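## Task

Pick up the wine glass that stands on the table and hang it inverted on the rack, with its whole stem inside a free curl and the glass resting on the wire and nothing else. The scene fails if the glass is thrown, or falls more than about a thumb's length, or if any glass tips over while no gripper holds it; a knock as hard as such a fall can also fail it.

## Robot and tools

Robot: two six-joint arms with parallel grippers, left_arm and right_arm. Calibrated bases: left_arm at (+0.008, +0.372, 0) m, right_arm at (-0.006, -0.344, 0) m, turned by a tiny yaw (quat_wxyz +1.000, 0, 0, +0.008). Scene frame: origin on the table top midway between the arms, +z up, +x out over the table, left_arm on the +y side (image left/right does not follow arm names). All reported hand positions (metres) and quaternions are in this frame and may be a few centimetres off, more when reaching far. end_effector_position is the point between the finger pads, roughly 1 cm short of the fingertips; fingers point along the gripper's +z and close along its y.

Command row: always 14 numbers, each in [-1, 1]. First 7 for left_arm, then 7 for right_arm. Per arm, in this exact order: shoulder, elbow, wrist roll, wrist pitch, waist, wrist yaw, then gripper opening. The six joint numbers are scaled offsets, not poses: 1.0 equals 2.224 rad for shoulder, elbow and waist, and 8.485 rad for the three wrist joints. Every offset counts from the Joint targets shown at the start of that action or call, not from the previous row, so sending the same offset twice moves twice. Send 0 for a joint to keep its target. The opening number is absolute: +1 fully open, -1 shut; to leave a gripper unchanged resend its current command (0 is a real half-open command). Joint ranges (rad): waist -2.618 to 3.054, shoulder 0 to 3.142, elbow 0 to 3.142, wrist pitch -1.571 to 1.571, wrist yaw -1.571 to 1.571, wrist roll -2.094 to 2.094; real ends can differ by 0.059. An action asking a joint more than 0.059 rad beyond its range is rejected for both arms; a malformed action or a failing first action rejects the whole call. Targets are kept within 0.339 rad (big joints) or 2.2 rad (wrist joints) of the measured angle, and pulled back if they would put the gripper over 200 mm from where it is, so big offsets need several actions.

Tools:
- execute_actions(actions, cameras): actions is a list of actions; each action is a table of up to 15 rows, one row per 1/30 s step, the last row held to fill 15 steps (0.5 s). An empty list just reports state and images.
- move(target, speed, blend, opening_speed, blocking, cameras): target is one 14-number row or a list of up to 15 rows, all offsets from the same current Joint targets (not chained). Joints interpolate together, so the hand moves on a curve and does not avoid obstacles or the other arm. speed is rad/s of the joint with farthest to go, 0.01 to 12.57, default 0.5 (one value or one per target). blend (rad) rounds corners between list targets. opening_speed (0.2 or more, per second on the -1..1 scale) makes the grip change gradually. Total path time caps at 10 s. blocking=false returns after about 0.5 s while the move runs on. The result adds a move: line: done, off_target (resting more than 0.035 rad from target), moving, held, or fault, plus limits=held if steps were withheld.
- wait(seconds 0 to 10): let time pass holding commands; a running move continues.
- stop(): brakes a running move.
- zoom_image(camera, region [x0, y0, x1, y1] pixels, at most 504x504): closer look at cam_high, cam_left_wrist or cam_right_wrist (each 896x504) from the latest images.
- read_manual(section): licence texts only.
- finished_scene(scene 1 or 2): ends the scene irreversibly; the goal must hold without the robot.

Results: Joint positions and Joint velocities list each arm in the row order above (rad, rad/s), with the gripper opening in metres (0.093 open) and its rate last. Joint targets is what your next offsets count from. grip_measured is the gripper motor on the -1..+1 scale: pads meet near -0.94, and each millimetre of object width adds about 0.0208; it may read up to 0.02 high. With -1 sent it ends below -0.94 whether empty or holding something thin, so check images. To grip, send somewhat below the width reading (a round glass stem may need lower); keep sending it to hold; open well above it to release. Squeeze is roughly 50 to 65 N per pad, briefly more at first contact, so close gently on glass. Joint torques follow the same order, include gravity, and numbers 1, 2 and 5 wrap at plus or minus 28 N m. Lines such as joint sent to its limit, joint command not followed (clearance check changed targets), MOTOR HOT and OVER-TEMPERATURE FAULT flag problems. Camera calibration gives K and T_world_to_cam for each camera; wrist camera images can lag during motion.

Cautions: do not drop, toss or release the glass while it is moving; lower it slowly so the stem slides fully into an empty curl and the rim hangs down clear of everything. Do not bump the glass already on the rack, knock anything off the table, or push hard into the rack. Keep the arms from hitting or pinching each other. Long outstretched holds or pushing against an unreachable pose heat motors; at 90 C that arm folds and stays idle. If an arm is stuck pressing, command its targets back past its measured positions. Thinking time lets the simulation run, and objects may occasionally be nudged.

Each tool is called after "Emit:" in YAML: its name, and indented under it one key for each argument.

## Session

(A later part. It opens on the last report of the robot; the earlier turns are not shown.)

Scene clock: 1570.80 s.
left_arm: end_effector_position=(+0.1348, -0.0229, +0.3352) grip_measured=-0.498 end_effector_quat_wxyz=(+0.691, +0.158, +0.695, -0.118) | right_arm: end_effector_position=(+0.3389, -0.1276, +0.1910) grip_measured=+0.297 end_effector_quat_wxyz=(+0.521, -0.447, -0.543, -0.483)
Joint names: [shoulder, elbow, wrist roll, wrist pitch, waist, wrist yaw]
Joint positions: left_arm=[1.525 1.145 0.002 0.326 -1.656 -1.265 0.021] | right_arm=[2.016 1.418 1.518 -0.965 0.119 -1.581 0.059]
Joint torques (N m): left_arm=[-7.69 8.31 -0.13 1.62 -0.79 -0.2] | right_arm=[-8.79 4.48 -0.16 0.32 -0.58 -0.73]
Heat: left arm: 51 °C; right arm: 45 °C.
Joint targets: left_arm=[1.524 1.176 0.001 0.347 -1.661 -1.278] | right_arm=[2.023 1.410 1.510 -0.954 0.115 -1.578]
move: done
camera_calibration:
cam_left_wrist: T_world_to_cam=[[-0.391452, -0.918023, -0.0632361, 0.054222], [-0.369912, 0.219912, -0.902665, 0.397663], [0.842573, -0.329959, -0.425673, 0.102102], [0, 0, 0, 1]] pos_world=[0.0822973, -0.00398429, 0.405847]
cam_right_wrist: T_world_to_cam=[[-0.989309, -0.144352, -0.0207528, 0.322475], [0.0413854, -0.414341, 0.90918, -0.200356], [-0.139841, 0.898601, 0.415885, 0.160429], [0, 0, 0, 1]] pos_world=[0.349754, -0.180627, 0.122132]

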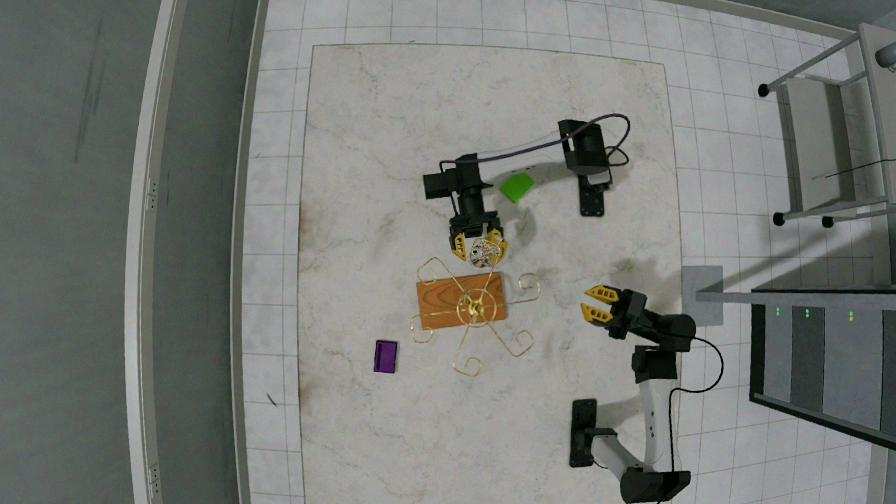

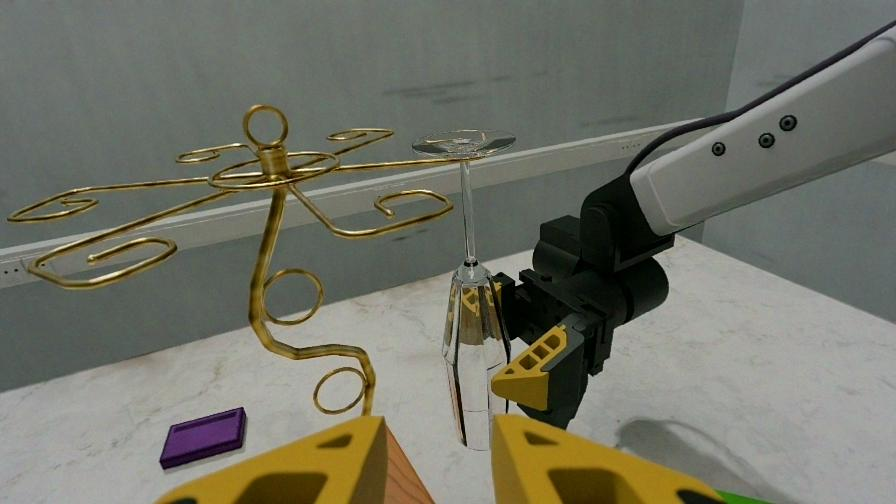

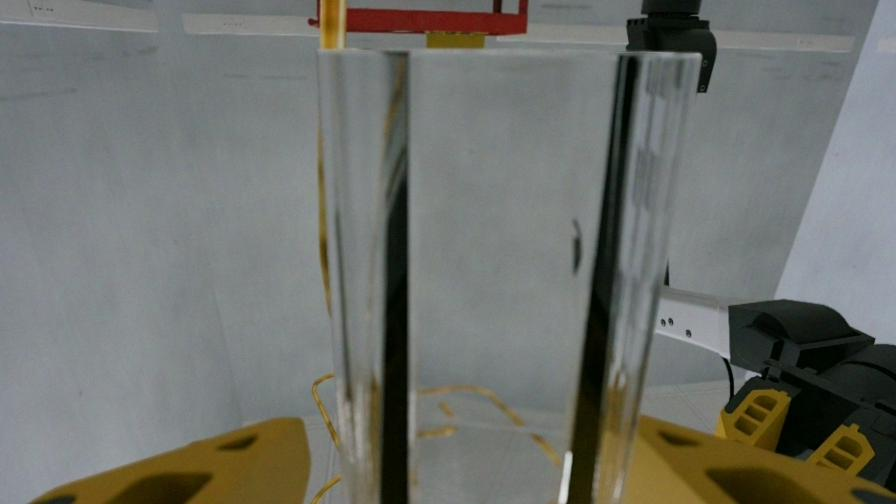

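Emit:
move:
  target: [0,0,0,0,0,0,-0.5, 0,0,0,0,0,0,1.0]
  opening_speed: 0.5
  cameras: ["cam_high","cam_left_wrist","cam_right_wrist"]

Emit:
zoom_image:
  camera: "cam_left_wrist"
  region: [380, 90, 520, 200]

Emit:
zoom_image:
  camera: "cam_high"
  region: [450, 220, 530, 300]

Scene clock: 1584.60 s.
left_arm: end_effector_position=(+0.1348, -0.0229, +0.3352) grip_measured=-0.498 end_effector_quat_wxyz=(+0.691, +0.158, +0.695, -0.118) | right_arm: end_effector_position=(+0.3389, -0.1276, +0.1910) grip_measured=+0.999 end_effector_quat_wxyz=(+0.521, -0.447, -0.543, -0.483)
Joint names: [shoulder, elbow, wrist roll, wrist pitch, waist, wrist yaw]
Joint positions: left_arm=[1.525 1.145 0.002 0.326 -1.656 -1.265 0.021] | right_arm=[2.016 1.418 1.518 -0.965 0.119 -1.581 0.093]
Joint torques (N m): left_arm=[-7.84 8.28 -0.05 1.74 -0.58 -0.16] | right_arm=[-8.7 4.37 -0.16 0.31 -0.49 -0.77]
Heat: left arm: 51 °C; right arm: 46 °C.
Joint targets: left_arm=[1.524 1.176 0.001 0.347 -1.661 -1.278] | right_arm=[2.023 1.410 1.511 -0.954 0.115 -1.578]
move: done
camera_calibration:
cam_left_wrist: T_world_to_cam=[[-0.391452, -0.918023, -0.0632361, 0.054222], [-0.369912, 0.219912, -0.902665, 0.397663], [0.842573, -0.329959, -0.425673, 0.102102], [0, 0, 0, 1]] pos_world=[0.0822973, -0.00398429, 0.405847]
cam_right_wrist: T_world_to_cam=[[-0.989309, -0.144352, -0.0207528, 0.322475], [0.0413854, -0.414341, 0.90918, -0.200356], [-0.139841, 0.898601, 0.415885, 0.160429], [0, 0, 0, 1]] pos_world=[0.349754, -0.180627, 0.122132]

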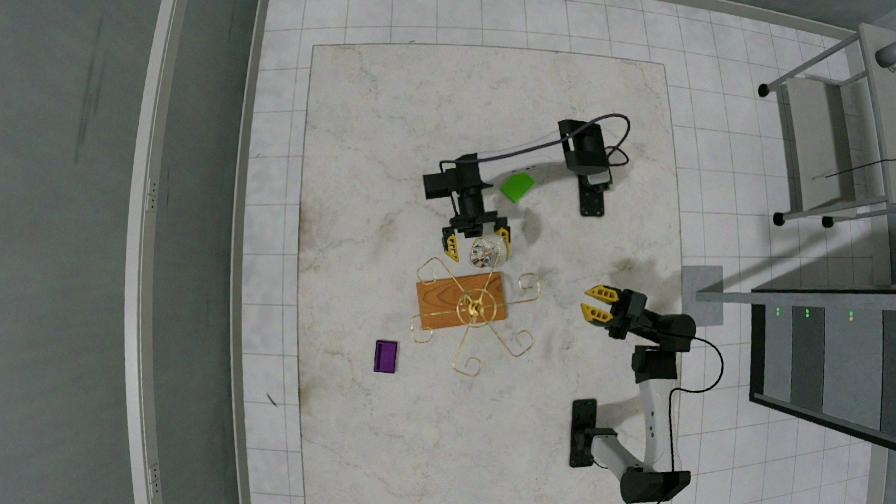

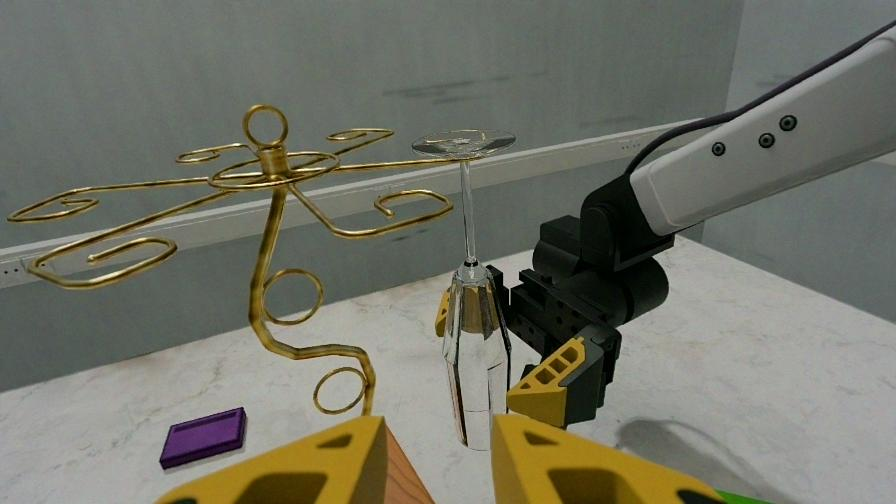

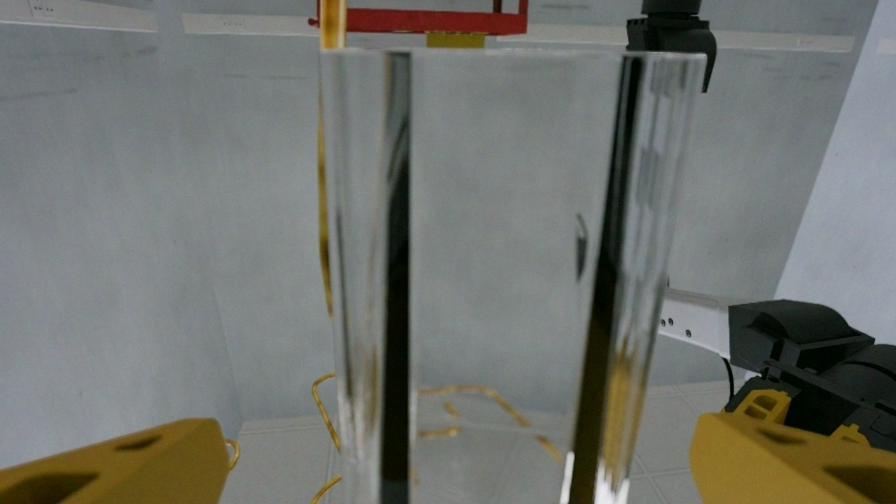

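Scaled by 3.600 from the camera's 896x504 image, which has a finer 1280x720 frame.

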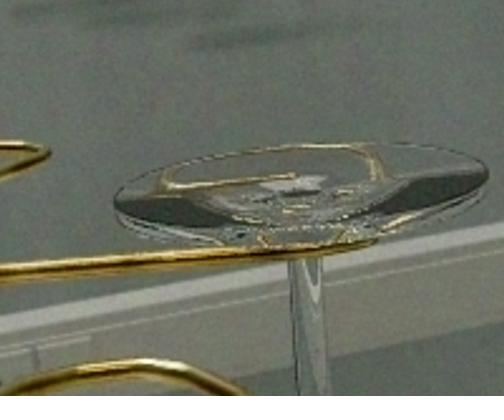

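Scaled by 6.300 from the camera's 896x504 image, which has a finer 1280x720 frame.

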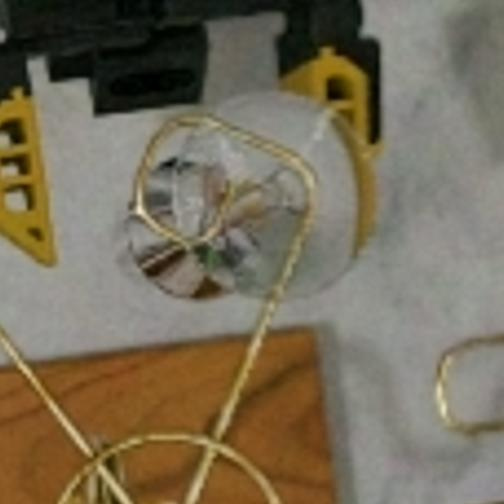

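Emit:
move:
  target:
    - [0,0,0,0,0,0,-0.5, -0.0414,-0.0357,0,0.0025,-0.0378,0,1.0]
    - [0,0,0,0,0,0,-0.5, -0.0715,-0.0780,0,0.0057,-0.1156,0,1.0]
  speed: [0.15, 0.3]
  blend: 0.02
  cameras: ["cam_high","cam_left_wrist","cam_right_wrist"]

Emit:
zoom_image:
  camera: "cam_high"
  region: [450, 220, 530, 300]

Emit:
zoom_image:
  camera: "cam_left_wrist"
  region: [380, 90, 520, 200]

Scene clock: 1674.63 s.
left_arm: end_effector_position=(+0.1348, -0.0229, +0.3352) grip_measured=-0.498 end_effector_quat_wxyz=(+0.691, +0.158, +0.695, -0.118) | right_arm: end_effector_position=(+0.3484, -0.2192, +0.1923) grip_measured=+0.999 end_effector_quat_wxyz=(-0.455, +0.514, +0.480, +0.546)
Joint names: [shoulder, elbow, wrist roll, wrist pitch, waist, wrist yaw]
Joint positions: left_arm=[1.525 1.145 0.002 0.326 -1.656 -1.265 0.021] | right_arm=[1.893 1.248 1.517 -0.922 -0.141 -1.581 0.093]
Joint torques (N m): left_arm=[-7.82 8.24 -0.14 1.72 -0.8 -0.18] | right_arm=[-11.02 4.26 -0.16 0.38 -0.09 -0.78]
Heat: left arm: 51 °C; right arm: 46 °C.
Joint targets: left_arm=[1.524 1.176 0.001 0.347 -1.661 -1.278] | right_arm=[1.864 1.237 1.510 -0.905 -0.142 -1.578]
move: done
camera_calibration:
cam_left_wrist: T_world_to_cam=[[-0.391452, -0.918023, -0.0632361, 0.054222], [-0.369912, 0.219912, -0.902665, 0.397663], [0.842573, -0.329959, -0.425673, 0.102102], [0, 0, 0, 1]] pos_world=[0.0822973, -0.00398429, 0.405847]
cam_right_wrist: T_world_to_cam=[[-0.993199, 0.115022, -0.0180532, 0.376366], [-0.0641606, -0.411311, 0.909234, -0.20245], [0.0971563, 0.904209, 0.415893, 0.16215], [0, 0, 0, 1]] pos_world=[0.345063, -0.273177, 0.123432]

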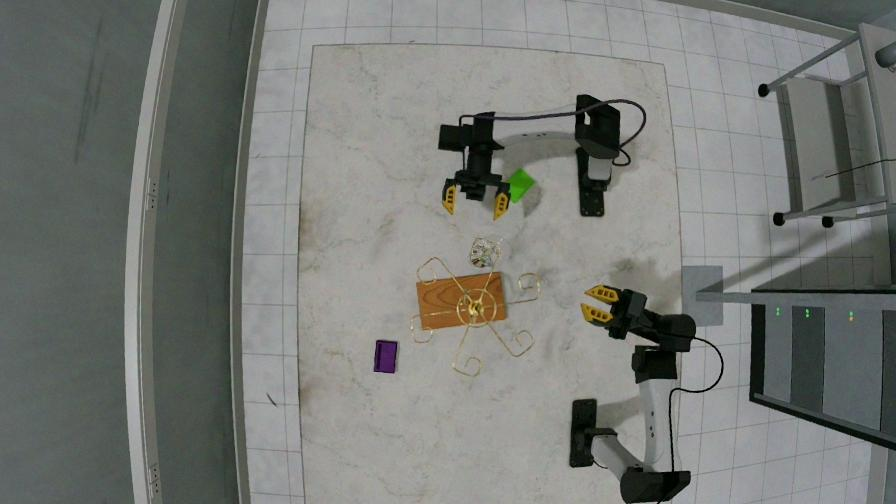

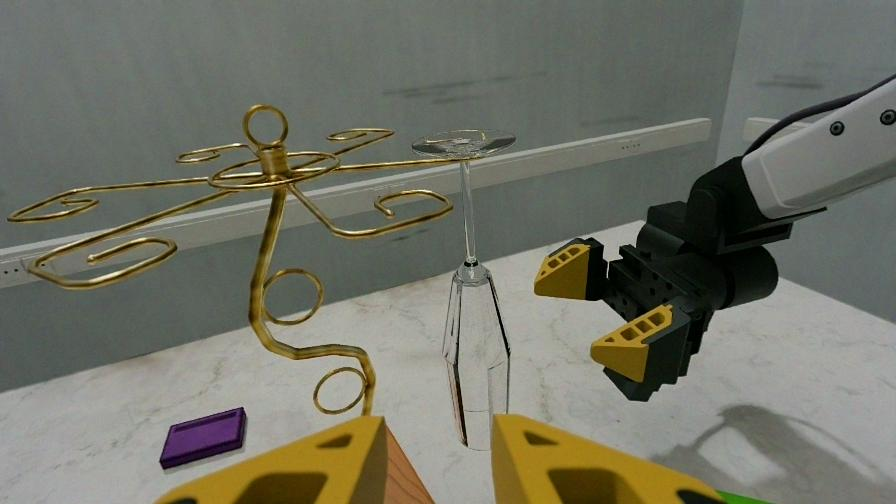

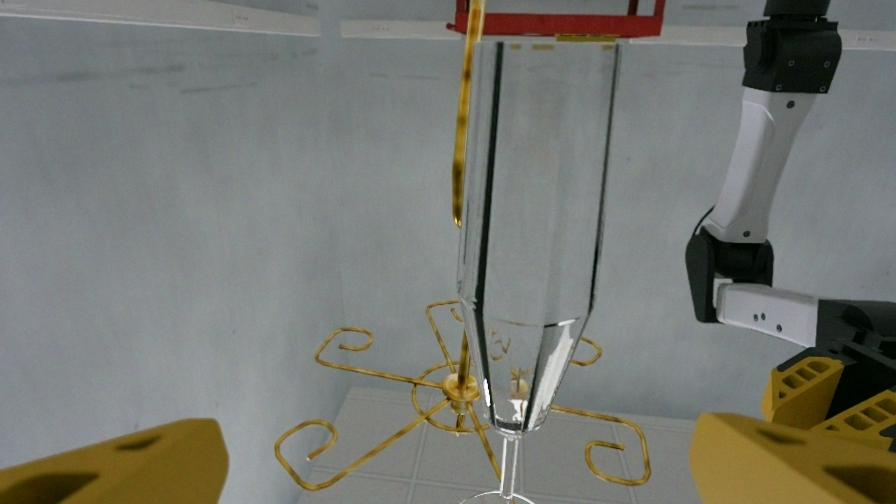

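Scaled by 6.300 from the camera's 896x504 image, which has a finer 1280x720 frame.

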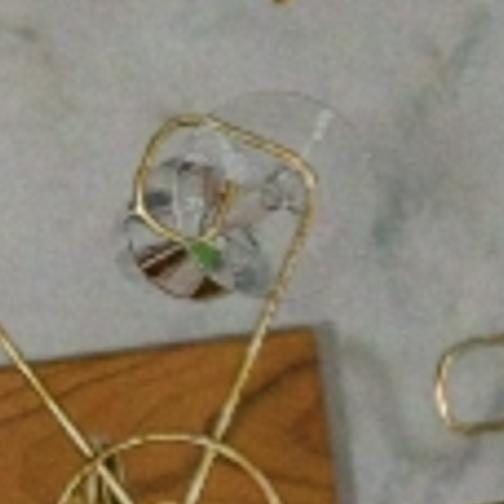

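Scaled by 3.600 from the camera's 896x504 image, which has a finer 1280x720 frame.

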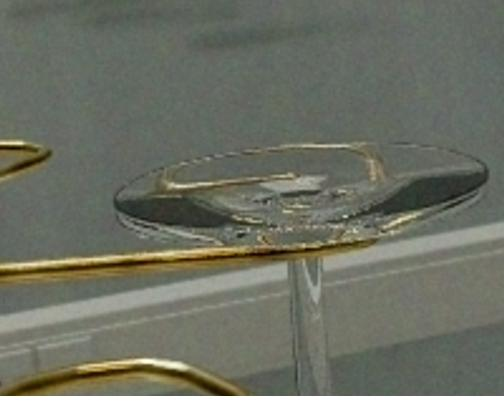

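Emit:
finished_scene:
  scene: 2

The scene is finished: the task was done.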